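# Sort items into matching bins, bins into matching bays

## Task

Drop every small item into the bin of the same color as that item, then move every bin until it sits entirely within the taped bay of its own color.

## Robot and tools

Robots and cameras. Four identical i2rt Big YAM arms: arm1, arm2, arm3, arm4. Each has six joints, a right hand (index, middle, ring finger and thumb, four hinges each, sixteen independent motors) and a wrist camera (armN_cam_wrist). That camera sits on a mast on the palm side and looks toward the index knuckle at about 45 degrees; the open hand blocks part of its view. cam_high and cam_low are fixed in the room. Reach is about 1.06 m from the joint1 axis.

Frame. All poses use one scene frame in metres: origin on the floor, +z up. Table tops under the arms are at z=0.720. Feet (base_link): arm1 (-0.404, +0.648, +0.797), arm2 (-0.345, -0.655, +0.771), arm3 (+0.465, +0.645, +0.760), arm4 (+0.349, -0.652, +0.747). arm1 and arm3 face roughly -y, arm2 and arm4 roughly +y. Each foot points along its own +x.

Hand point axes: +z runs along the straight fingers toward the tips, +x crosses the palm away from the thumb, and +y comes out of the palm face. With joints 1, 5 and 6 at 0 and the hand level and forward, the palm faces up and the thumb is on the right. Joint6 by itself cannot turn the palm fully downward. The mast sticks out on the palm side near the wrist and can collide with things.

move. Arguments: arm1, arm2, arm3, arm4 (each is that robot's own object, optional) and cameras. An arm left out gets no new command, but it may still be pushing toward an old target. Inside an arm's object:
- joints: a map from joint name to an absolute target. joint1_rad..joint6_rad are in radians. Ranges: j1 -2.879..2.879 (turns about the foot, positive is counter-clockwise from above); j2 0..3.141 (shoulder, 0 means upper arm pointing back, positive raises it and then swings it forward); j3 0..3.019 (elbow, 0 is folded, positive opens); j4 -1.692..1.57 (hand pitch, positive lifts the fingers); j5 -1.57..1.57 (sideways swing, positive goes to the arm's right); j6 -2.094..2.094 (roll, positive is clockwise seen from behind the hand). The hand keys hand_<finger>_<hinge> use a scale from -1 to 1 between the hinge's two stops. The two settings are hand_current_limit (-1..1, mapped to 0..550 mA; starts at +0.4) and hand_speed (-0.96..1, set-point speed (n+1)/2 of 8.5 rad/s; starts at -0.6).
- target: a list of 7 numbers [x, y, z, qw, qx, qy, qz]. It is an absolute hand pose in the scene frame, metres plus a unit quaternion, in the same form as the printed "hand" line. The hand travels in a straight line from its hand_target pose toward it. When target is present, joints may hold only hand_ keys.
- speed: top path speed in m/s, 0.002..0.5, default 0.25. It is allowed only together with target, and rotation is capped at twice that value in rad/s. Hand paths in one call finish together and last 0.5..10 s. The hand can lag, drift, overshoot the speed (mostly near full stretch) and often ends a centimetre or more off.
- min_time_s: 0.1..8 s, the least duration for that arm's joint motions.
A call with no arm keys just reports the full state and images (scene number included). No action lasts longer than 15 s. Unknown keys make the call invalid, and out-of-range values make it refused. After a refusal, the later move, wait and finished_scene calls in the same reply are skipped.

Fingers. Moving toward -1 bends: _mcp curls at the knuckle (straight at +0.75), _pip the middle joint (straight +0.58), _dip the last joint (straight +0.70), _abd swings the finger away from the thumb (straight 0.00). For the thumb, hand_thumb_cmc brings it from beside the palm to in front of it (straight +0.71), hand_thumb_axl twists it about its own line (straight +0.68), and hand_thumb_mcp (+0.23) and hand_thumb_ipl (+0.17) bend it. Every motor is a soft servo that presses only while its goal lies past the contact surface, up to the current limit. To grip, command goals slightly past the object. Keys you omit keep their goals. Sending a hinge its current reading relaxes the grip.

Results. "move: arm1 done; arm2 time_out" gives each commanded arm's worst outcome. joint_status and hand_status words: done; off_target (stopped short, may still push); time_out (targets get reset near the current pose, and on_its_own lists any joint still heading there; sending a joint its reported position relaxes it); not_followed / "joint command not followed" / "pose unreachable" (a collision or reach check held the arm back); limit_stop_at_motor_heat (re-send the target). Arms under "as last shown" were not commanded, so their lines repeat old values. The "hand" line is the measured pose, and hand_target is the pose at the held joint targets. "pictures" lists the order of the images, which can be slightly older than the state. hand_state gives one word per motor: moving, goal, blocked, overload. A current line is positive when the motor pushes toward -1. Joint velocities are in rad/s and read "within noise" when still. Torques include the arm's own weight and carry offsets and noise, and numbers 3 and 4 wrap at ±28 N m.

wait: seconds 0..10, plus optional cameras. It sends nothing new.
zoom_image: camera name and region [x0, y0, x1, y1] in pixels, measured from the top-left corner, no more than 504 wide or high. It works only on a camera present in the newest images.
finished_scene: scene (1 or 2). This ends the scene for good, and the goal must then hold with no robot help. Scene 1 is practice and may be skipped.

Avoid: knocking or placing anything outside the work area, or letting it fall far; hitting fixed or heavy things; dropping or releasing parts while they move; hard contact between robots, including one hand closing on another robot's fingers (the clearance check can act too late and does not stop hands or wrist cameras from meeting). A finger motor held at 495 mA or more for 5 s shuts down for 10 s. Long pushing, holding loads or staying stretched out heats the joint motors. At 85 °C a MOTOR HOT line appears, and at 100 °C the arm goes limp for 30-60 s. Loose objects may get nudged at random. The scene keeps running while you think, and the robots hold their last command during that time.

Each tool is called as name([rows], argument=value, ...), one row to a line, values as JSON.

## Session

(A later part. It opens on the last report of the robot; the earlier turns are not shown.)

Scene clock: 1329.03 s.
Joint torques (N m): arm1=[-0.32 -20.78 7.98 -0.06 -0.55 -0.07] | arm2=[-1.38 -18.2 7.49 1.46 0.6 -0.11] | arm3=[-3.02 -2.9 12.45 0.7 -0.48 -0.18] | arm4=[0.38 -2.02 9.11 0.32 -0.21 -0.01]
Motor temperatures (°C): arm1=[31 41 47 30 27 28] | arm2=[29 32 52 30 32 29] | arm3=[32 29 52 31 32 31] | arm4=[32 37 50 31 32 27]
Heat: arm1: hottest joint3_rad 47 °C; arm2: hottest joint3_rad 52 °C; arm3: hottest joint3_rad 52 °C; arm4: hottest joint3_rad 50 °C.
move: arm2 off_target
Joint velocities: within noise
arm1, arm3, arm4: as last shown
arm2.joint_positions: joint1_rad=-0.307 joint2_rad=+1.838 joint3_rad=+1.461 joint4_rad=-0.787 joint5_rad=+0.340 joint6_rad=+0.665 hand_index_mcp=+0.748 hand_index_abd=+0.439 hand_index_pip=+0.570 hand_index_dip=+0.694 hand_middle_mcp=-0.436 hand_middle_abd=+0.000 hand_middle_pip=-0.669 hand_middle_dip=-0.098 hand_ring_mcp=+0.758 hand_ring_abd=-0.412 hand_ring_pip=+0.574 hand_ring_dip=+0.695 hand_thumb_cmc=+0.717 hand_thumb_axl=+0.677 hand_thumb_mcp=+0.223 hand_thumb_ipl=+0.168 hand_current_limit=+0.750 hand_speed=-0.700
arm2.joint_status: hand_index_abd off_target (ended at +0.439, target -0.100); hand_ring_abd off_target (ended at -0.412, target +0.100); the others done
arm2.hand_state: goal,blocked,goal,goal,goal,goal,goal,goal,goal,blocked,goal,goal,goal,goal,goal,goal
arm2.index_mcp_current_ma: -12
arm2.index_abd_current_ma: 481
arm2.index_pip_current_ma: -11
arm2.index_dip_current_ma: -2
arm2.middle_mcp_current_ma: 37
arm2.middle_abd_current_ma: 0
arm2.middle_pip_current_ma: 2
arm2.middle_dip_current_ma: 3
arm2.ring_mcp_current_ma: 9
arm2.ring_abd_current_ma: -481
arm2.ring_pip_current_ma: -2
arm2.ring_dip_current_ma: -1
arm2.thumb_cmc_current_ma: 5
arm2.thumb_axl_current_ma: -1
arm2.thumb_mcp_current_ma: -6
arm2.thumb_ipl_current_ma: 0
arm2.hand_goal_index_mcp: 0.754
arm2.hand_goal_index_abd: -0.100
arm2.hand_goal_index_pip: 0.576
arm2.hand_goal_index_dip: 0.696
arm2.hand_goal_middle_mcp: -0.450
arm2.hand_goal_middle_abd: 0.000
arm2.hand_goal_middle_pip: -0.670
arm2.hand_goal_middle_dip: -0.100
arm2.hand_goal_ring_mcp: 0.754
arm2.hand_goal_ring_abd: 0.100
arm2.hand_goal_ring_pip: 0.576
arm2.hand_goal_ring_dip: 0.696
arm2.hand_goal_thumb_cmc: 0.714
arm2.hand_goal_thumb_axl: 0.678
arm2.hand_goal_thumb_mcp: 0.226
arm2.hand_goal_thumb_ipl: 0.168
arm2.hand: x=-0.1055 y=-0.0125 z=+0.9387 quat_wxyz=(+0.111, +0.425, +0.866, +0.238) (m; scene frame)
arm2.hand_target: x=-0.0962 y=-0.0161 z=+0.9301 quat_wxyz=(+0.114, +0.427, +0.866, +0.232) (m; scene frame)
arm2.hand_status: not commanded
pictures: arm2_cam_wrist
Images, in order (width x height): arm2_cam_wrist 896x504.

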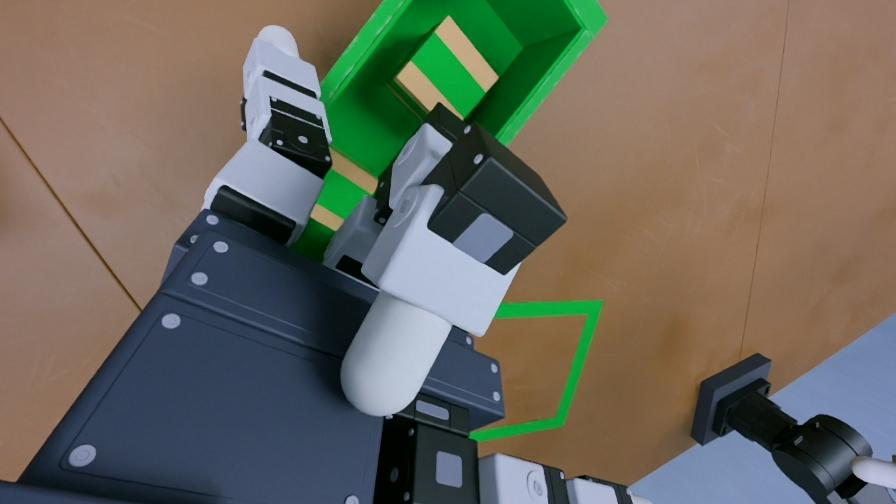

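move(arm2={"target": [-0.146, -0.172, 0.952, 0.1715, 0.6400, 0.7235, 0.1938], "speed": 0.1}, cameras=["cam_high", "arm2_cam_wrist"])

zoom_image(camera="cam_high", region=[340, 150, 500, 250])

Scene clock: 1353.93 s.
Joint torques (N m): arm1=[-0.32 -20.78 7.97 -0.05 -0.55 -0.07] | arm2=[0.85 -17.14 7.01 0.05 0.96 0.15] | arm3=[-2.67 -3.25 12.4 0.75 -0.47 -0.18] | arm4=[0.56 -2.2 9.06 0.34 -0.21 -0.02]
Motor temperatures (°C): arm1=[31 41 47 30 27 28] | arm2=[29 33 50 30 32 29] | arm3=[32 29 52 31 32 31] | arm4=[32 36 50 31 32 27]
Heat: arm1: hottest joint3_rad 47 °C; arm2: hottest joint3_rad 50 °C; arm3: hottest joint3_rad 52 °C; arm4: hottest joint3_rad 50 °C.
move: arm2 done
Joint velocities: within noise
arm1, arm4: as last shown
arm2.joint_positions: joint1_rad=-0.221 joint2_rad=+1.690 joint3_rad=+1.295 joint4_rad=-1.073 joint5_rad=+0.511 joint6_rad=+1.326 hand_index_mcp=+0.729 hand_index_abd=+0.322 hand_index_pip=+0.561 hand_index_dip=+0.689 hand_middle_mcp=-0.436 hand_middle_abd=+0.000 hand_middle_pip=-0.669 hand_middle_dip=-0.098 hand_ring_mcp=+0.779 hand_ring_abd=-0.241 hand_ring_pip=+0.584 hand_ring_dip=+0.696 hand_thumb_cmc=+0.717 hand_thumb_axl=+0.677 hand_thumb_mcp=+0.223 hand_thumb_ipl=+0.168 hand_current_limit=+0.750 hand_speed=-0.700
arm2.joint_status: not commanded
arm2.hand_state: blocked,blocked,goal,goal,goal,goal,goal,goal,blocked,blocked,goal,goal,goal,goal,goal,goal
arm2.index_mcp_current_ma: -75
arm2.index_abd_current_ma: 481
arm2.index_pip_current_ma: -36
arm2.index_dip_current_ma: -13
arm2.middle_mcp_current_ma: 37
arm2.middle_abd_current_ma: 0
arm2.middle_pip_current_ma: 2
arm2.middle_dip_current_ma: 3
arm2.ring_mcp_current_ma: 74
arm2.ring_abd_current_ma: -481
arm2.ring_pip_current_ma: 17
arm2.ring_dip_current_ma: 0
arm2.thumb_cmc_current_ma: 6
arm2.thumb_axl_current_ma: -1
arm2.thumb_mcp_current_ma: -6
arm2.thumb_ipl_current_ma: 0
arm2.hand_goal_index_mcp: 0.754
arm2.hand_goal_index_abd: -0.100
arm2.hand_goal_index_pip: 0.576
arm2.hand_goal_index_dip: 0.696
arm2.hand_goal_middle_mcp: -0.450
arm2.hand_goal_middle_abd: 0.000
arm2.hand_goal_middle_pip: -0.670
arm2.hand_goal_middle_dip: -0.100
arm2.hand_goal_ring_mcp: 0.754
arm2.hand_goal_ring_abd: 0.100
arm2.hand_goal_ring_pip: 0.576
arm2.hand_goal_ring_dip: 0.696
arm2.hand_goal_thumb_cmc: 0.714
arm2.hand_goal_thumb_axl: 0.678
arm2.hand_goal_thumb_mcp: 0.226
arm2.hand_goal_thumb_ipl: 0.168
arm2.on_its_own: hand_index_abd moved -0.117 toward your old target -0.100; hand_ring_abd moved +0.170 toward your old target +0.100
arm2.hand: x=-0.1396 y=-0.1687 z=+0.9454 quat_wxyz=(+0.174, +0.638, +0.725, +0.190) (m; scene frame)
arm2.hand_target: x=-0.1457 y=-0.1719 z=+0.9519 quat_wxyz=(+0.172, +0.640, +0.723, +0.194) (m; scene frame)
arm2.hand_status: done (0.010 m and 0.6 deg from the pose sent, 0.165 m and 30.9 deg at the start)
arm3.joint_positions: joint1_rad=+0.440 joint2_rad=+0.772 joint3_rad=+0.896 joint4_rad=-1.322 joint5_rad=-0.340 joint6_rad=-0.654 hand_index_mcp=+0.753 hand_index_abd=-0.044 hand_index_pip=+0.575 hand_index_dip=+0.696 hand_middle_mcp=-0.436 hand_middle_abd=+0.000 hand_middle_pip=-0.668 hand_middle_dip=-0.098 hand_ring_mcp=+0.762 hand_ring_abd=+0.043 hand_ring_pip=+0.578 hand_ring_dip=+0.696 hand_thumb_cmc=+0.716 hand_thumb_axl=+0.677 hand_thumb_mcp=+0.224 hand_thumb_ipl=+0.168 hand_current_limit=+0.400 hand_speed=-0.400
arm3.joint_status: not commanded
arm3.hand_state: goal,blocked,goal,goal,goal,goal,goal,goal,goal,blocked,goal,goal,goal,goal,goal,goal
arm3.index_mcp_current_ma: -3
arm3.index_abd_current_ma: 385
arm3.index_pip_current_ma: -6
arm3.index_dip_current_ma: 0
arm3.middle_mcp_current_ma: 75
arm3.middle_abd_current_ma: 2
arm3.middle_pip_current_ma: 9
arm3.middle_dip_current_ma: 11
arm3.ring_mcp_current_ma: 43
arm3.ring_abd_current_ma: -385
arm3.ring_pip_current_ma: 9
arm3.ring_dip_current_ma: 0
arm3.thumb_cmc_current_ma: 9
arm3.thumb_axl_current_ma: -4
arm3.thumb_mcp_current_ma: -13
arm3.thumb_ipl_current_ma: -2
arm3.hand_goal_index_mcp: 0.754
arm3.hand_goal_index_abd: -0.300
arm3.hand_goal_index_pip: 0.576
arm3.hand_goal_index_dip: 0.696
arm3.hand_goal_middle_mcp: -0.450
arm3.hand_goal_middle_abd: 0.000
arm3.hand_goal_middle_pip: -0.670
arm3.hand_goal_middle_dip: -0.100
arm3.hand_goal_ring_mcp: 0.754
arm3.hand_goal_ring_abd: 0.300
arm3.hand_goal_ring_pip: 0.576
arm3.hand_goal_ring_dip: 0.696
arm3.hand_goal_thumb_cmc: 0.714
arm3.hand_goal_thumb_axl: 0.678
arm3.hand_goal_thumb_mcp: 0.226
arm3.hand_goal_thumb_ipl: 0.168
arm3.hand: x=+0.6498 y=+0.3535 z=+1.0704 quat_wxyz=(+0.211, +0.846, +0.473, +0.130) (m; scene frame)
arm3.hand_target: x=+0.6499 y=+0.3504 z=+1.0896 quat_wxyz=(+0.225, +0.841, +0.475, +0.127) (m; scene frame)
arm3.hand_status: not commanded
pictures: arm2_cam_wrist, cam_high
Images, in order (width x height): arm2_cam_wrist 896x504, cam_high 896x504.

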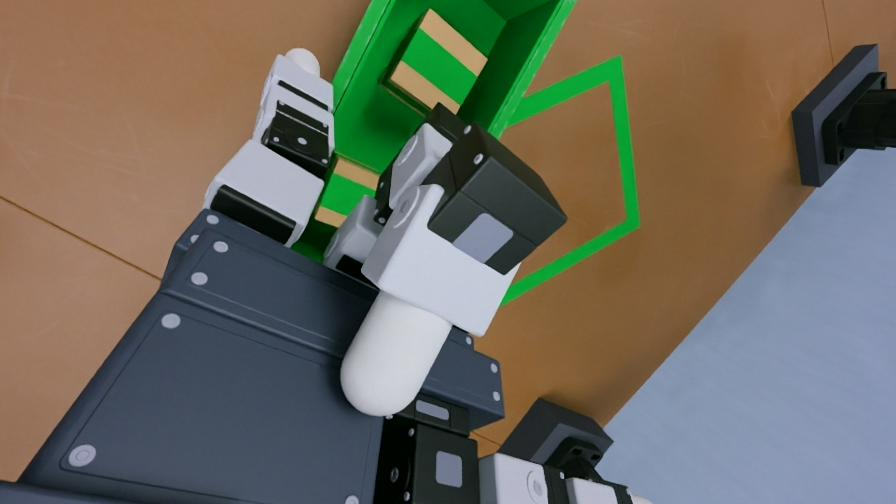

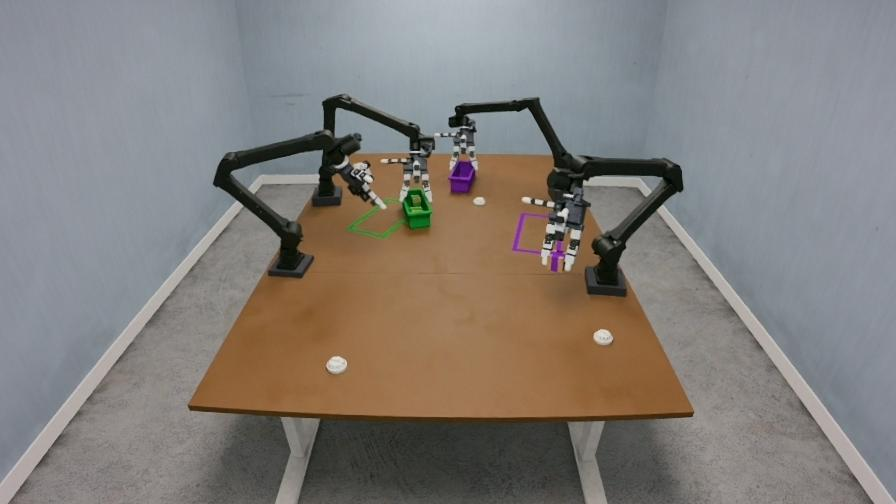

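Scaled by 3.150 from the camera's 896x504 image, which has a finer 1280x720 frame.

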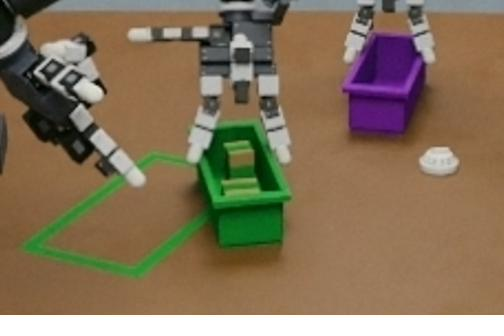

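move(arm2={"target": [-0.1872, -0.3146, 0.950, 0.2158, 0.8055, 0.5331, 0.1428], "speed": 0.1}, arm1={"target": [-0.37, -0.0175, 0.946, 0.1877, 0.7007, 0.6649, 0.1782], "speed": 0.1}, arm4={"target": [0.33, -0.30, 1.10, -0.0885, -0.3303, 0.9077, 0.2432], "speed": 0.3}, cameras=["cam_high", "arm1_cam_wrist", "arm2_cam_wrist"])

zoom_image(camera="cam_high", region=[340, 150, 500, 250])

Scene clock: 1376.63 s.
Joint torques (N m): arm1=[0.56 -22.3 8.18 0.72 -0.6 0.26] | arm2=[0.91 -14.8 6.42 -0.51 0.63 0.12] | arm3=[-2.9 -2.67 12.42 0.79 -0.47 -0.18] | arm4=[0.62 -1.03 10.09 0.02 -0.85 -0.18]
Motor temperatures (°C): arm1=[31 41 47 30 28 28] | arm2=[29 34 49 30 33 29] | arm3=[32 29 52 31 32 31] | arm4=[32 35 49 31 32 27]
Heat: arm1: hottest joint3_rad 47 °C; arm2: hottest joint3_rad 49 °C; arm3: hottest joint3_rad 52 °C; arm4: hottest joint3_rad 49 °C.
move: arm1 off_target; arm2 done; arm4 done
Joint velocities: within noise
arm1.joint_positions: joint1_rad=-0.282 joint2_rad=+2.134 joint3_rad=+1.898 joint4_rad=-1.447 joint5_rad=-0.538 joint6_rad=-1.760 hand_index_mcp=+0.755 hand_index_abd=+0.320 hand_index_pip=+0.576 hand_index_dip=+0.695 hand_middle_mcp=-0.434 hand_middle_abd=+0.001 hand_middle_pip=-0.668 hand_middle_dip=-0.097 hand_ring_mcp=+0.740 hand_ring_abd=-0.299 hand_ring_pip=+0.568 hand_ring_dip=+0.694 hand_thumb_cmc=+0.717 hand_thumb_axl=+0.677 hand_thumb_mcp=+0.223 hand_thumb_ipl=+0.168 hand_current_limit=+0.750 hand_speed=-0.700
arm1.joint_status: not commanded
arm1.hand_state: goal,blocked,goal,goal,goal,goal,goal,goal,goal,blocked,goal,goal,goal,goal,goal,goal
arm1.index_mcp_current_ma: 5
arm1.index_abd_current_ma: 481
arm1.index_pip_current_ma: 2
arm1.index_dip_current_ma: -4
arm1.middle_mcp_current_ma: 77
arm1.middle_abd_current_ma: 3
arm1.middle_pip_current_ma: 8
arm1.middle_dip_current_ma: 12
arm1.ring_mcp_current_ma: -66
arm1.ring_abd_current_ma: -481
arm1.ring_pip_current_ma: -37
arm1.ring_dip_current_ma: -9
arm1.thumb_cmc_current_ma: 14
arm1.thumb_axl_current_ma: -4
arm1.thumb_mcp_current_ma: -19
arm1.thumb_ipl_current_ma: -2
arm1.hand_goal_index_mcp: 0.754
arm1.hand_goal_index_abd: -0.100
arm1.hand_goal_index_pip: 0.576
arm1.hand_goal_index_dip: 0.696
arm1.hand_goal_middle_mcp: -0.450
arm1.hand_goal_middle_abd: 0.000
arm1.hand_goal_middle_pip: -0.670
arm1.hand_goal_middle_dip: -0.100
arm1.hand_goal_ring_mcp: 0.754
arm1.hand_goal_ring_abd: 0.100
arm1.hand_goal_ring_pip: 0.576
arm1.hand_goal_ring_dip: 0.696
arm1.hand_goal_thumb_cmc: 0.714
arm1.hand_goal_thumb_axl: 0.678
arm1.hand_goal_thumb_mcp: 0.226
arm1.hand_goal_thumb_ipl: 0.168
arm1.hand: x=-0.3778 y=-0.0125 z=+0.9400 quat_wxyz=(+0.184, +0.702, +0.662, +0.188) (m; scene frame)
arm1.hand_target: x=-0.3700 y=-0.0173 z=+0.9462 quat_wxyz=(+0.188, +0.701, +0.665, +0.178) (m; scene frame)
arm1.hand_status: off_target (0.011 m and 1.2 deg from the pose sent, 0.242 m and 4.9 deg at the start)
arm2.joint_positions: joint1_rad=-0.189 joint2_rad=+1.596 joint3_rad=+1.169 joint4_rad=-1.355 joint5_rad=+0.492 joint6_rad=+1.958 hand_index_mcp=+0.730 hand_index_abd=+0.291 hand_index_pip=+0.561 hand_index_dip=+0.689 hand_middle_mcp=-0.436 hand_middle_abd=+0.000 hand_middle_pip=-0.669 hand_middle_dip=-0.098 hand_ring_mcp=+0.776 hand_ring_abd=-0.194 hand_ring_pip=+0.585 hand_ring_dip=+0.699 hand_thumb_cmc=+0.717 hand_thumb_axl=+0.677 hand_thumb_mcp=+0.223 hand_thumb_ipl=+0.168 hand_current_limit=+0.750 hand_speed=-0.700
arm2.joint_status: not commanded
arm2.hand_state: blocked,blocked,goal,goal,goal,goal,goal,goal,blocked,blocked,goal,goal,goal,goal,goal,goal
arm2.index_mcp_current_ma: -71
arm2.index_abd_current_ma: 481
arm2.index_pip_current_ma: -36
arm2.index_dip_current_ma: -14
arm2.middle_mcp_current_ma: 37
arm2.middle_abd_current_ma: 0
arm2.middle_pip_current_ma: 2
arm2.middle_dip_current_ma: 3
arm2.ring_mcp_current_ma: 64
arm2.ring_abd_current_ma: -481
arm2.ring_pip_current_ma: 21
arm2.ring_dip_current_ma: 4
arm2.thumb_cmc_current_ma: 6
arm2.thumb_axl_current_ma: -1
arm2.thumb_mcp_current_ma: -6
arm2.thumb_ipl_current_ma: 0
arm2.hand_goal_index_mcp: 0.754
arm2.hand_goal_index_abd: -0.100
arm2.hand_goal_index_pip: 0.576
arm2.hand_goal_index_dip: 0.696
arm2.hand_goal_middle_mcp: -0.450
arm2.hand_goal_middle_abd: 0.000
arm2.hand_goal_middle_pip: -0.670
arm2.hand_goal_middle_dip: -0.100
arm2.hand_goal_ring_mcp: 0.754
arm2.hand_goal_ring_abd: 0.100
arm2.hand_goal_ring_pip: 0.576
arm2.hand_goal_ring_dip: 0.696
arm2.hand_goal_thumb_cmc: 0.714
arm2.hand_goal_thumb_axl: 0.678
arm2.hand_goal_thumb_mcp: 0.226
arm2.hand_goal_thumb_ipl: 0.168
arm2.on_its_own: hand_index_abd moved -0.031 toward your old target -0.100; hand_ring_abd moved +0.047 toward your old target +0.100
arm2.hand: x=-0.1813 y=-0.3110 z=+0.9452 quat_wxyz=(+0.220, +0.803, +0.536, +0.141) (m; scene frame)
arm2.hand_target: x=-0.1870 y=-0.3146 z=+0.9499 quat_wxyz=(+0.216, +0.806, +0.533, +0.143) (m; scene frame)
arm2.hand_status: done (0.008 m and 0.7 deg from the pose sent, 0.154 m and 30.2 deg at the start)
arm3: as last shown
arm4.joint_positions: joint1_rad=-0.199 joint2_rad=+0.848 joint3_rad=+1.034 joint4_rad=-1.443 joint5_rad=-0.436 joint6_rad=-0.929 hand_index_mcp=+0.756 hand_index_abd=+0.494 hand_index_pip=+0.574 hand_index_dip=+0.693 hand_middle_mcp=-0.437 hand_middle_abd=+0.001 hand_middle_pip=-0.668 hand_middle_dip=-0.098 hand_ring_mcp=+0.756 hand_ring_abd=-0.495 hand_ring_pip=+0.574 hand_ring_dip=+0.693 hand_thumb_cmc=+0.717 hand_thumb_axl=+0.677 hand_thumb_mcp=+0.223 hand_thumb_ipl=+0.168 hand_current_limit=+0.750 hand_speed=-0.600
arm4.joint_status: not commanded
arm4.hand_state: goal,goal,goal,goal,goal,goal,goal,goal,goal,goal,goal,goal,goal,goal,goal,goal
arm4.index_mcp_current_ma: 0
arm4.index_abd_current_ma: -1
arm4.index_pip_current_ma: 0
arm4.index_dip_current_ma: 0
arm4.middle_mcp_current_ma: 4
arm4.middle_abd_current_ma: 0
arm4.middle_pip_current_ma: 0
arm4.middle_dip_current_ma: 0
arm4.ring_mcp_current_ma: 0
arm4.ring_abd_current_ma: 0
arm4.ring_pip_current_ma: 0
arm4.ring_dip_current_ma: 0
arm4.thumb_cmc_current_ma: 0
arm4.thumb_axl_current_ma: 0
arm4.thumb_mcp_current_ma: 0
arm4.thumb_ipl_current_ma: 0
arm4.hand_goal_index_mcp: 0.754
arm4.hand_goal_index_abd: 0.500
arm4.hand_goal_index_pip: 0.576
arm4.hand_goal_index_dip: 0.696
arm4.hand_goal_middle_mcp: -0.450
arm4.hand_goal_middle_abd: 0.000
arm4.hand_goal_middle_pip: -0.670
arm4.hand_goal_middle_dip: -0.100
arm4.hand_goal_ring_mcp: 0.754
arm4.hand_goal_ring_abd: -0.500
arm4.hand_goal_ring_pip: 0.576
arm4.hand_goal_ring_dip: 0.696
arm4.hand_goal_thumb_cmc: 0.714
arm4.hand_goal_thumb_axl: 0.678
arm4.hand_goal_thumb_mcp: 0.226
arm4.hand_goal_thumb_ipl: 0.168
arm4.hand: x=+0.3269 y=-0.3006 z=+1.0982 quat_wxyz=(-0.087, -0.332, +0.907, +0.245) (m; scene frame)
arm4.hand_target: x=+0.3300 y=-0.3000 z=+1.1000 quat_wxyz=(-0.088, -0.330, +0.908, +0.243) (m; scene frame)
arm4.hand_status: done (0.004 m and 0.3 deg from the pose sent, 0.118 m and 1.5 deg at the start)
pictures: arm1_cam_wrist, arm2_cam_wrist, cam_high
Images, in order (width x height): arm1_cam_wrist 896x504, arm2_cam_wrist 896x504, cam_high 896x504.

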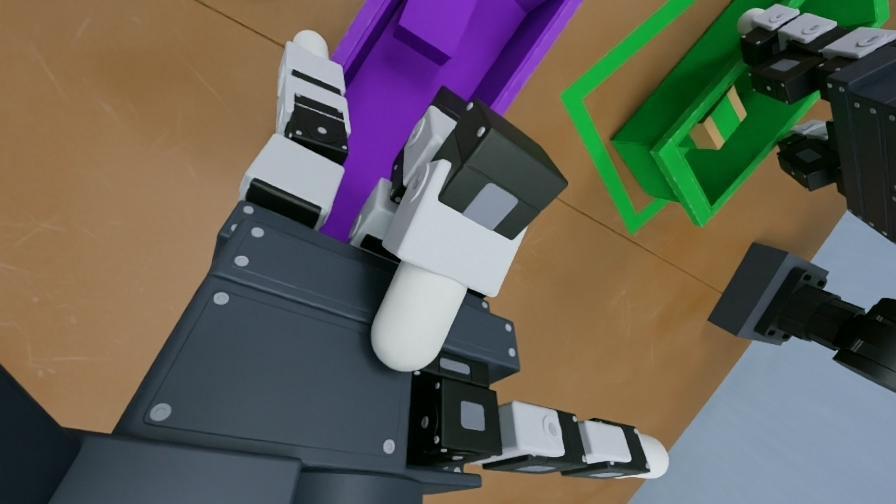

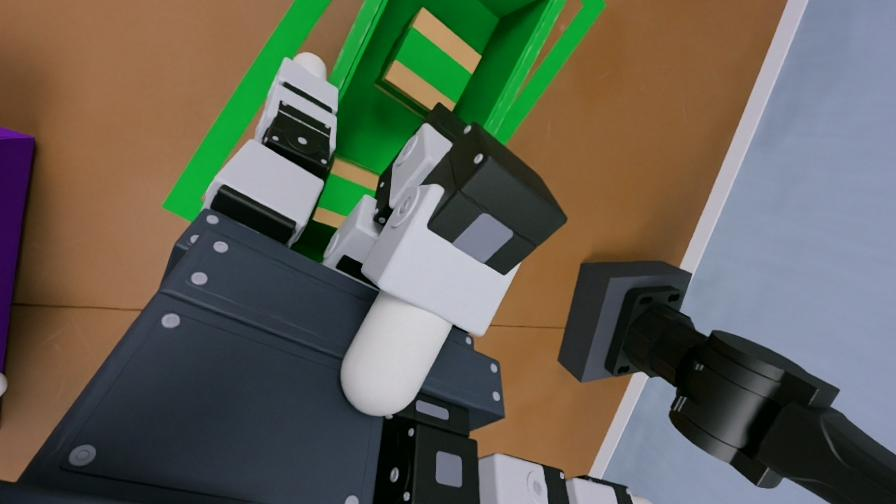

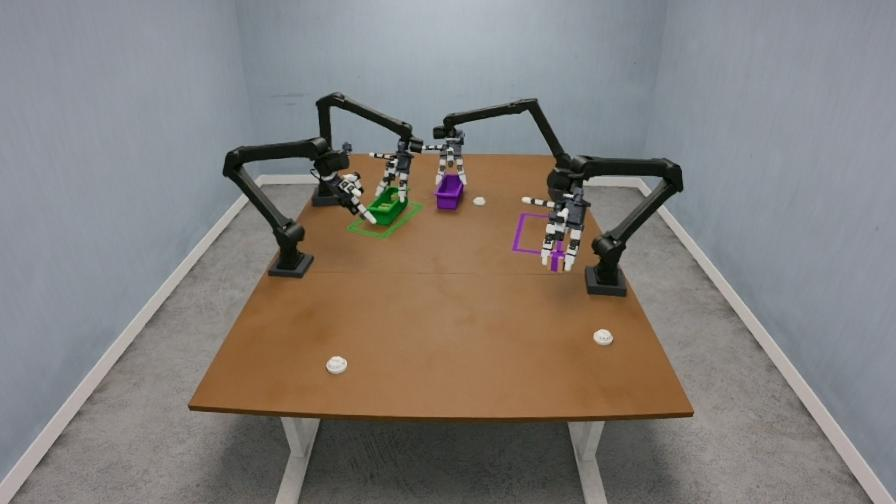

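Scaled by 3.150 from the camera's 896x504 image, which has a finer 1280x720 frame.

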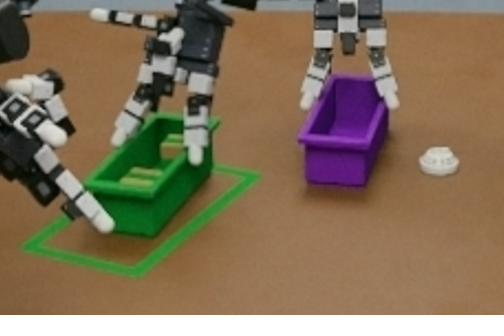

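move(arm1={"target": [-0.125, -0.0175, 0.946, 0.1908, 0.7122, 0.6526, 0.1749], "speed": 0.1}, arm4={"target": [0.50, -0.28, 1.10, -0.0885, -0.3303, 0.9077, 0.2432], "speed": 0.3}, cameras=["cam_high", "arm1_cam_wrist"])

zoom_image(camera="cam_high", region=[340, 170, 440, 250])

zoom_image(camera="cam_high", region=[420, 160, 580, 270])

Scene clock: 1399.30 s.
Joint torques (N m): arm1=[0.5 -21.3 8.94 1.42 -0.3 0.29] | arm2=[0.62 -14.86 6.34 -0.57 0.59 0.12] | arm3=[-3.02 -3.02 12.37 0.75 -0.49 -0.17] | arm4=[0.5 -5.07 14.15 -0.51 -1.06 -0.2]
Motor temperatures (°C): arm1=[31 41 47 30 28 28] | arm2=[29 33 47 30 32 29] | arm3=[32 29 52 31 32 31] | arm4=[32 35 50 31 33 27]
Heat: arm1: hottest joint3_rad 47 °C; arm2: hottest joint3_rad 47 °C; arm3: hottest joint3_rad 52 °C; arm4: hottest joint3_rad 50 °C.
move: arm1 off_target; arm4 off_target
Joint velocities: within noise
arm1.joint_positions: joint1_rad=+0.105 joint2_rad=+2.053 joint3_rad=+1.777 joint4_rad=-1.159 joint5_rad=-0.528 joint6_rad=-1.276 hand_index_mcp=+0.753 hand_index_abd=+0.320 hand_index_pip=+0.576 hand_index_dip=+0.696 hand_middle_mcp=-0.434 hand_middle_abd=+0.001 hand_middle_pip=-0.668 hand_middle_dip=-0.097 hand_ring_mcp=+0.737 hand_ring_abd=-0.299 hand_ring_pip=+0.565 hand_ring_dip=+0.693 hand_thumb_cmc=+0.718 hand_thumb_axl=+0.677 hand_thumb_mcp=+0.223 hand_thumb_ipl=+0.168 hand_current_limit=+0.750 hand_speed=-0.700
arm1.joint_status: not commanded
arm1.hand_state: goal,blocked,goal,goal,goal,goal,goal,goal,goal,blocked,goal,goal,goal,goal,goal,goal
arm1.index_mcp_current_ma: -6
arm1.index_abd_current_ma: 481
arm1.index_pip_current_ma: -1
arm1.index_dip_current_ma: -2
arm1.middle_mcp_current_ma: 76
arm1.middle_abd_current_ma: 3
arm1.middle_pip_current_ma: 7
arm1.middle_dip_current_ma: 12
arm1.ring_mcp_current_ma: -82
arm1.ring_abd_current_ma: -481
arm1.ring_pip_current_ma: -48
arm1.ring_dip_current_ma: -15
arm1.thumb_cmc_current_ma: 18
arm1.thumb_axl_current_ma: -4
arm1.thumb_mcp_current_ma: -19
arm1.thumb_ipl_current_ma: -2
arm1.hand_goal_index_mcp: 0.754
arm1.hand_goal_index_abd: -0.100
arm1.hand_goal_index_pip: 0.576
arm1.hand_goal_index_dip: 0.696
arm1.hand_goal_middle_mcp: -0.450
arm1.hand_goal_middle_abd: 0.000
arm1.hand_goal_middle_pip: -0.670
arm1.hand_goal_middle_dip: -0.100
arm1.hand_goal_ring_mcp: 0.754
arm1.hand_goal_ring_abd: 0.100
arm1.hand_goal_ring_pip: 0.576
arm1.hand_goal_ring_dip: 0.696
arm1.hand_goal_thumb_cmc: 0.714
arm1.hand_goal_thumb_axl: 0.678
arm1.hand_goal_thumb_mcp: 0.226
arm1.hand_goal_thumb_ipl: 0.168
arm1.hand: x=-0.1333 y=-0.0132 z=+0.9409 quat_wxyz=(+0.185, +0.712, +0.652, +0.184) (m; scene frame)
arm1.hand_target: x=-0.1252 y=-0.0173 z=+0.9463 quat_wxyz=(+0.191, +0.712, +0.653, +0.175) (m; scene frame)
arm1.hand_status: off_target (0.011 m and 1.3 deg from the pose sent, 0.253 m and 2.4 deg at the start)
arm2.joint_positions: joint1_rad=-0.189 joint2_rad=+1.596 joint3_rad=+1.169 joint4_rad=-1.355 joint5_rad=+0.492 joint6_rad=+1.958 hand_index_mcp=+0.730 hand_index_abd=+0.291 hand_index_pip=+0.561 hand_index_dip=+0.689 hand_middle_mcp=-0.436 hand_middle_abd=+0.000 hand_middle_pip=-0.669 hand_middle_dip=-0.098 hand_ring_mcp=+0.776 hand_ring_abd=-0.194 hand_ring_pip=+0.585 hand_ring_dip=+0.699 hand_thumb_cmc=+0.717 hand_thumb_axl=+0.677 hand_thumb_mcp=+0.223 hand_thumb_ipl=+0.168 hand_current_limit=+0.750 hand_speed=-0.700
arm2.joint_status: not commanded
arm2.hand_state: blocked,blocked,goal,goal,goal,goal,goal,goal,blocked,blocked,goal,goal,goal,goal,goal,goal
arm2.index_mcp_current_ma: -71
arm2.index_abd_current_ma: 481
arm2.index_pip_current_ma: -36
arm2.index_dip_current_ma: -14
arm2.middle_mcp_current_ma: 37
arm2.middle_abd_current_ma: 0
arm2.middle_pip_current_ma: 2
arm2.middle_dip_current_ma: 3
arm2.ring_mcp_current_ma: 64
arm2.ring_abd_current_ma: -481
arm2.ring_pip_current_ma: 21
arm2.ring_dip_current_ma: 4
arm2.thumb_cmc_current_ma: 6
arm2.thumb_axl_current_ma: -1
arm2.thumb_mcp_current_ma: -6
arm2.thumb_ipl_current_ma: 0
arm2.hand_goal_index_mcp: 0.754
arm2.hand_goal_index_abd: -0.100
arm2.hand_goal_index_pip: 0.576
arm2.hand_goal_index_dip: 0.696
arm2.hand_goal_middle_mcp: -0.450
arm2.hand_goal_middle_abd: 0.000
arm2.hand_goal_middle_pip: -0.670
arm2.hand_goal_middle_dip: -0.100
arm2.hand_goal_ring_mcp: 0.754
arm2.hand_goal_ring_abd: 0.100
arm2.hand_goal_ring_pip: 0.576
arm2.hand_goal_ring_dip: 0.696
arm2.hand_goal_thumb_cmc: 0.714
arm2.hand_goal_thumb_axl: 0.678
arm2.hand_goal_thumb_mcp: 0.226
arm2.hand_goal_thumb_ipl: 0.168
arm2.hand: x=-0.1813 y=-0.3110 z=+0.9452 quat_wxyz=(+0.220, +0.803, +0.536, +0.141) (m; scene frame)
arm2.hand_target: x=-0.1869 y=-0.3145 z=+0.9499 quat_wxyz=(+0.216, +0.805, +0.533, +0.143) (m; scene frame)
arm2.hand_status: not commanded
arm3: as last shown
arm4.joint_positions: joint1_rad=-0.690 joint2_rad=+1.189 joint3_rad=+1.200 joint4_rad=-1.584 joint5_rad=-0.523 joint6_rad=-1.475 hand_index_mcp=+0.756 hand_index_abd=+0.494 hand_index_pip=+0.574 hand_index_dip=+0.693 hand_middle_mcp=-0.437 hand_middle_abd=+0.001 hand_middle_pip=-0.668 hand_middle_dip=-0.098 hand_ring_mcp=+0.756 hand_ring_abd=-0.495 hand_ring_pip=+0.574 hand_ring_dip=+0.693 hand_thumb_cmc=+0.717 hand_thumb_axl=+0.677 hand_thumb_mcp=+0.223 hand_thumb_ipl=+0.168 hand_current_limit=+0.750 hand_speed=-0.600
arm4.joint_status: not commanded
arm4.hand_state: goal,goal,goal,goal,goal,goal,goal,goal,goal,goal,goal,goal,goal,goal,goal,goal
arm4.index_mcp_current_ma: 0
arm4.index_abd_current_ma: -1
arm4.index_pip_current_ma: 0
arm4.index_dip_current_ma: 0
arm4.middle_mcp_current_ma: 4
arm4.middle_abd_current_ma: 0
arm4.middle_pip_current_ma: 0
arm4.middle_dip_current_ma: 0
arm4.ring_mcp_current_ma: 0
arm4.ring_abd_current_ma: 0
arm4.ring_pip_current_ma: 0
arm4.ring_dip_current_ma: 0
arm4.thumb_cmc_current_ma: 0
arm4.thumb_axl_current_ma: 0
arm4.thumb_mcp_current_ma: 0
arm4.thumb_ipl_current_ma: 0
arm4.hand_goal_index_mcp: 0.754
arm4.hand_goal_index_abd: 0.500
arm4.hand_goal_index_pip: 0.576
arm4.hand_goal_index_dip: 0.696
arm4.hand_goal_middle_mcp: -0.450
arm4.hand_goal_middle_abd: 0.000
arm4.hand_goal_middle_pip: -0.670
arm4.hand_goal_middle_dip: -0.100
arm4.hand_goal_ring_mcp: 0.754
arm4.hand_goal_ring_abd: -0.500
arm4.hand_goal_ring_pip: 0.576
arm4.hand_goal_ring_dip: 0.696
arm4.hand_goal_thumb_cmc: 0.714
arm4.hand_goal_thumb_axl: 0.678
arm4.hand_goal_thumb_mcp: 0.226
arm4.hand_goal_thumb_ipl: 0.168
arm4.hand: x=+0.4892 y=-0.2867 z=+1.0738 quat_wxyz=(-0.111, -0.325, +0.910, +0.231) (m; scene frame)
arm4.hand_target: x=+0.4991 y=-0.2811 z=+1.0994 quat_wxyz=(-0.088, -0.330, +0.908, +0.243) (m; scene frame)
arm4.hand_status: off_target (0.029 m and 3.0 deg from the pose sent, 0.174 m and 0.3 deg at the start)
pictures: arm1_cam_wrist, cam_high
led back after a hold (arm1 arm): the arm was led back toward your command in small steps, so it may still be short of it.
pose unreachable (arm1 arm): on one or more control steps of this call this arm could not follow its commanded pose, so it was not sent that pose on those steps. It may still have moved: this result reports where it is.
cause: moving toward the commanded pose would bring a part of the arm too close to another arm (this arm's hand and a part of the arm2 arm, 24 mm apart when this arm was first held).
Images, in order (width x height): arm1_cam_wrist 896x504, cam_high 896x504.

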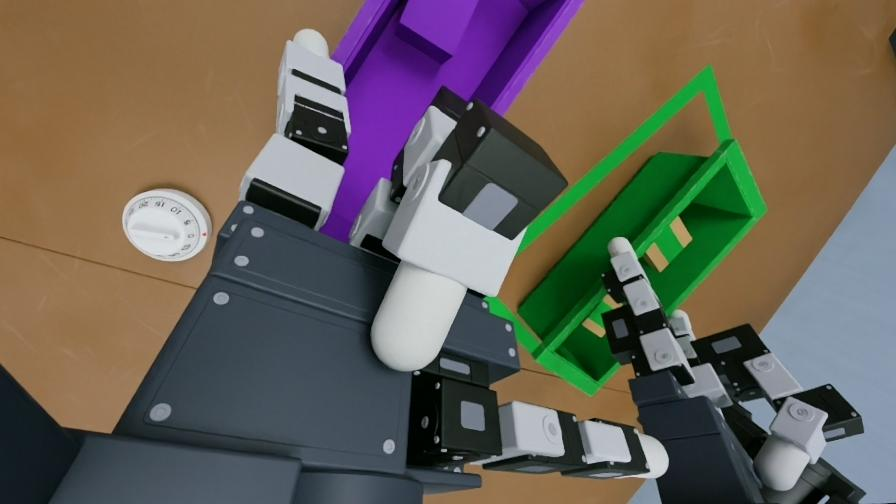

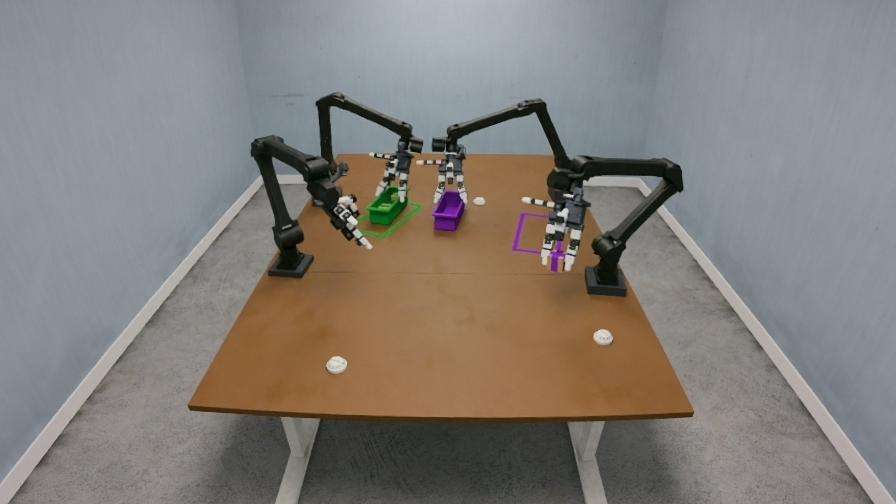

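Scaled by 5.040 from the camera's 896x504 image, which has a finer 1280x720 frame.

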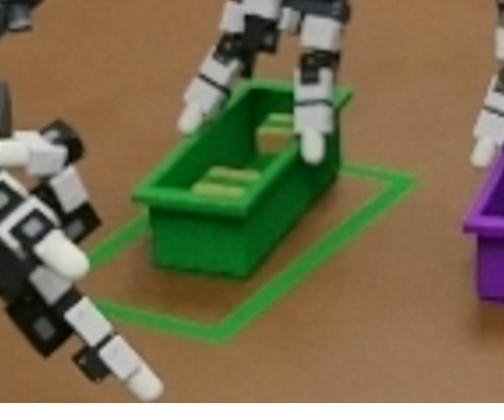

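Scaled by 3.150 from the camera's 896x504 image, which has a finer 1280x720 frame.

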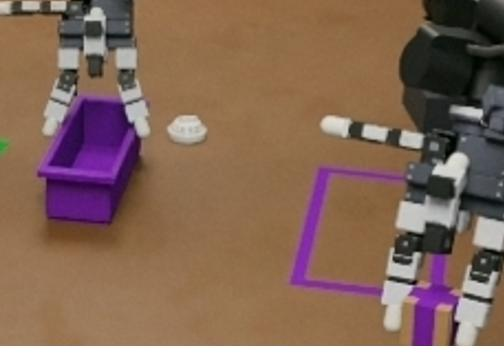

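move(arm1={"target": [0.002, 0.4076, 0.946, 0.1983, 0.7399, 0.6209, 0.1664], "speed": 0.11}, arm2={"target": [-0.147, -0.336, 0.950, 0.2219, 0.8280, 0.4974, 0.1333], "speed": 0.1}, cameras=["cam_high", "arm1_cam_wrist"])

zoom_image(camera="cam_high", region=[340, 170, 440, 250])

zoom_image(camera="cam_high", region=[480, 180, 600, 280])

Scene clock: 1442.33 s.
Joint torques (N m): arm1=[0.73 -8.82 7.71 2.14 -0.17 0.25] | arm2=[-1.08 -14.86 6.35 0.01 0.97 -0.06] | arm3=[-2.78 -2.78 12.49 0.77 -0.51 -0.18] | arm4=[0.5 -5.07 14.15 -0.55 -1.05 -0.19]
Motor temperatures (°C): arm1=[31 43 49 30 27 28] | arm2=[29 33 46 30 32 29] | arm3=[32 29 52 31 32 31] | arm4=[32 35 59 31 33 27]
Heat: arm1: hottest joint3_rad 49 °C; arm2: hottest joint3_rad 46 °C; arm3: hottest joint3_rad 52 °C; arm4: hottest joint3_rad 59 °C.
move: arm1 done; arm2 done
Joint velocities: within noise
arm1.joint_positions: joint1_rad=+0.842 joint2_rad=+1.187 joint3_rad=+0.692 joint4_rad=-0.604 joint5_rad=-0.240 joint6_rad=-0.433 hand_index_mcp=+0.763 hand_index_abd=+0.320 hand_index_pip=+0.579 hand_index_dip=+0.696 hand_middle_mcp=-0.434 hand_middle_abd=+0.001 hand_middle_pip=-0.668 hand_middle_dip=-0.097 hand_ring_mcp=+0.727 hand_ring_abd=-0.291 hand_ring_pip=+0.558 hand_ring_dip=+0.689 hand_thumb_cmc=+0.718 hand_thumb_axl=+0.677 hand_thumb_mcp=+0.223 hand_thumb_ipl=+0.168 hand_current_limit=+0.750 hand_speed=-0.700
arm1.joint_status: not commanded
arm1.hand_state: goal,blocked,goal,goal,goal,goal,goal,goal,blocked,blocked,goal,goal,goal,goal,goal,goal
arm1.index_mcp_current_ma: 44
arm1.index_abd_current_ma: 481
arm1.index_pip_current_ma: 11
arm1.index_dip_current_ma: -2
arm1.middle_mcp_current_ma: 76
arm1.middle_abd_current_ma: 3
arm1.middle_pip_current_ma: 7
arm1.middle_dip_current_ma: 12
arm1.ring_mcp_current_ma: -133
arm1.ring_abd_current_ma: -481
arm1.ring_pip_current_ma: -84
arm1.ring_dip_current_ma: -30
arm1.thumb_cmc_current_ma: 19
arm1.thumb_axl_current_ma: -4
arm1.thumb_mcp_current_ma: -19
arm1.thumb_ipl_current_ma: -2
arm1.hand_goal_index_mcp: 0.754
arm1.hand_goal_index_abd: -0.100
arm1.hand_goal_index_pip: 0.576
arm1.hand_goal_index_dip: 0.696
arm1.hand_goal_middle_mcp: -0.450
arm1.hand_goal_middle_abd: 0.000
arm1.hand_goal_middle_pip: -0.670
arm1.hand_goal_middle_dip: -0.100
arm1.hand_goal_ring_mcp: 0.754
arm1.hand_goal_ring_abd: 0.100
arm1.hand_goal_ring_pip: 0.576
arm1.hand_goal_ring_dip: 0.696
arm1.hand_goal_thumb_cmc: 0.714
arm1.hand_goal_thumb_axl: 0.678
arm1.hand_goal_thumb_mcp: 0.226
arm1.hand_goal_thumb_ipl: 0.168
arm1.hand: x=-0.0008 y=+0.4049 z=+0.9418 quat_wxyz=(+0.191, +0.740, +0.623, +0.164) (m; scene frame)
arm1.hand_target: x=+0.0019 y=+0.4076 z=+0.9460 quat_wxyz=(+0.198, +0.740, +0.621, +0.167) (m; scene frame)
arm1.hand_status: done (0.006 m and 0.9 deg from the pose sent, 0.442 m and 5.4 deg at the start)
arm2.joint_positions: joint1_rad=-0.277 joint2_rad=+1.581 joint3_rad=+1.152 joint4_rad=-1.355 joint5_rad=+0.490 joint6_rad=+1.951 hand_index_mcp=+0.735 hand_index_abd=+0.291 hand_index_pip=+0.561 hand_index_dip=+0.689 hand_middle_mcp=-0.436 hand_middle_abd=+0.000 hand_middle_pip=-0.669 hand_middle_dip=-0.098 hand_ring_mcp=+0.777 hand_ring_abd=-0.193 hand_ring_pip=+0.586 hand_ring_dip=+0.699 hand_thumb_cmc=+0.717 hand_thumb_axl=+0.677 hand_thumb_mcp=+0.223 hand_thumb_ipl=+0.168 hand_current_limit=+0.750 hand_speed=-0.700
arm2.joint_status: not commanded
arm2.hand_state: goal,blocked,goal,goal,goal,goal,goal,goal,blocked,blocked,goal,goal,goal,goal,goal,goal
arm2.index_mcp_current_ma: -52
arm2.index_abd_current_ma: 481
arm2.index_pip_current_ma: -35
arm2.index_dip_current_ma: -14
arm2.middle_mcp_current_ma: 37
arm2.middle_abd_current_ma: 0
arm2.middle_pip_current_ma: 2
arm2.middle_dip_current_ma: 3
arm2.ring_mcp_current_ma: 66
arm2.ring_abd_current_ma: -481
arm2.ring_pip_current_ma: 21
arm2.ring_dip_current_ma: 5
arm2.thumb_cmc_current_ma: 6
arm2.thumb_axl_current_ma: -1
arm2.thumb_mcp_current_ma: -6
arm2.thumb_ipl_current_ma: 0
arm2.hand_goal_index_mcp: 0.754
arm2.hand_goal_index_abd: -0.100
arm2.hand_goal_index_pip: 0.576
arm2.hand_goal_index_dip: 0.696
arm2.hand_goal_middle_mcp: -0.450
arm2.hand_goal_middle_abd: 0.000
arm2.hand_goal_middle_pip: -0.670
arm2.hand_goal_middle_dip: -0.100
arm2.hand_goal_ring_mcp: 0.754
arm2.hand_goal_ring_abd: 0.100
arm2.hand_goal_ring_pip: 0.576
arm2.hand_goal_ring_dip: 0.696
arm2.hand_goal_thumb_cmc: 0.714
arm2.hand_goal_thumb_axl: 0.678
arm2.hand_goal_thumb_mcp: 0.226
arm2.hand_goal_thumb_ipl: 0.168
arm2.hand: x=-0.1523 y=-0.3323 z=+0.9454 quat_wxyz=(+0.226, +0.824, +0.503, +0.128) (m; scene frame)
arm2.hand_target: x=-0.1471 y=-0.3360 z=+0.9500 quat_wxyz=(+0.222, +0.828, +0.497, +0.133) (m; scene frame)
arm2.hand_status: done (0.008 m and 1.1 deg from the pose sent, 0.043 m and 5.3 deg at the start)
arm3, arm4: as last shown
arm4.hand: x=+0.4892 y=-0.2867 z=+1.0738 quat_wxyz=(-0.111, -0.326, +0.910, +0.231) (m; scene frame)
pictures: arm1_cam_wrist, cam_high
Images, in order (width x height): arm1_cam_wrist 896x504, cam_high 896x504.

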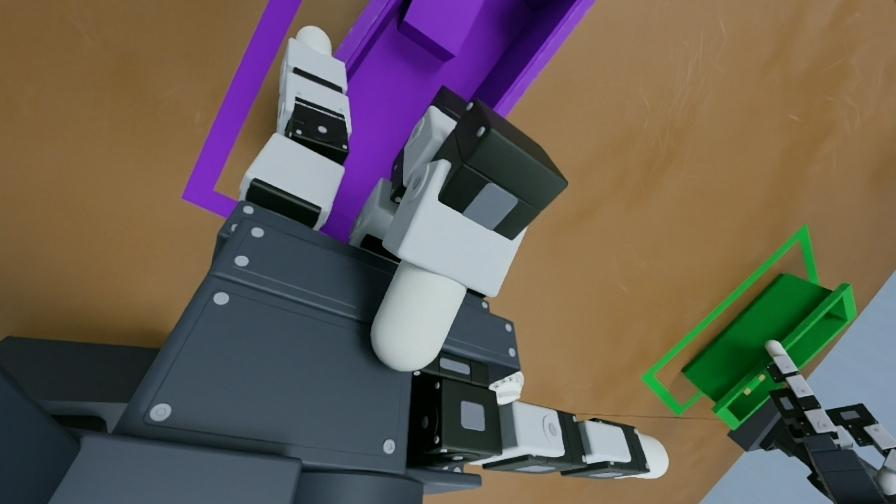

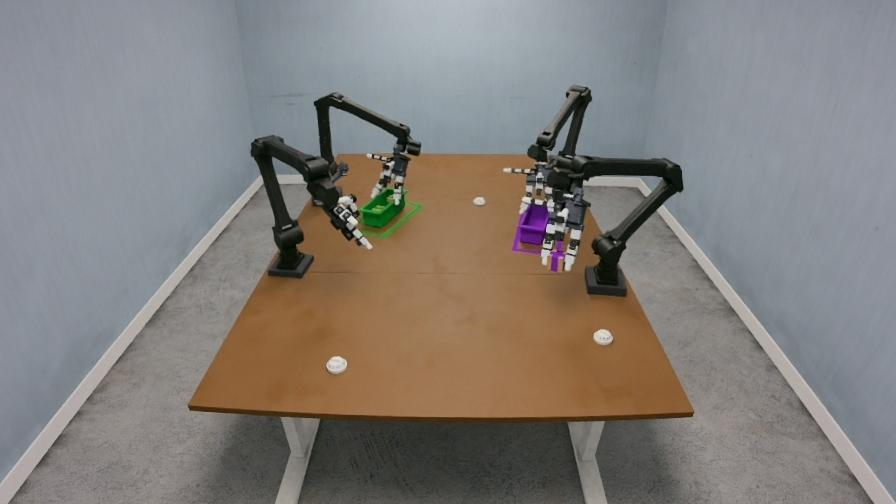

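Scaled by 5.040 from the camera's 896x504 image, which has a finer 1280x720 frame.

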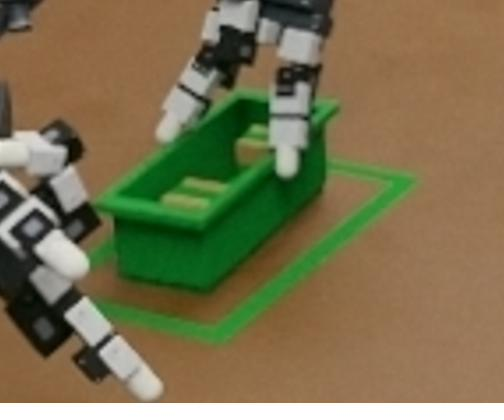

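Scaled by 4.200 from the camera's 896x504 image, which has a finer 1280x720 frame.

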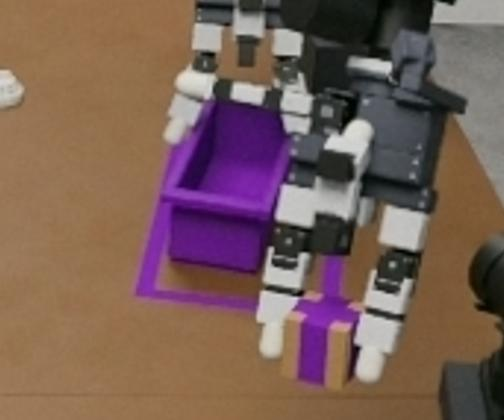

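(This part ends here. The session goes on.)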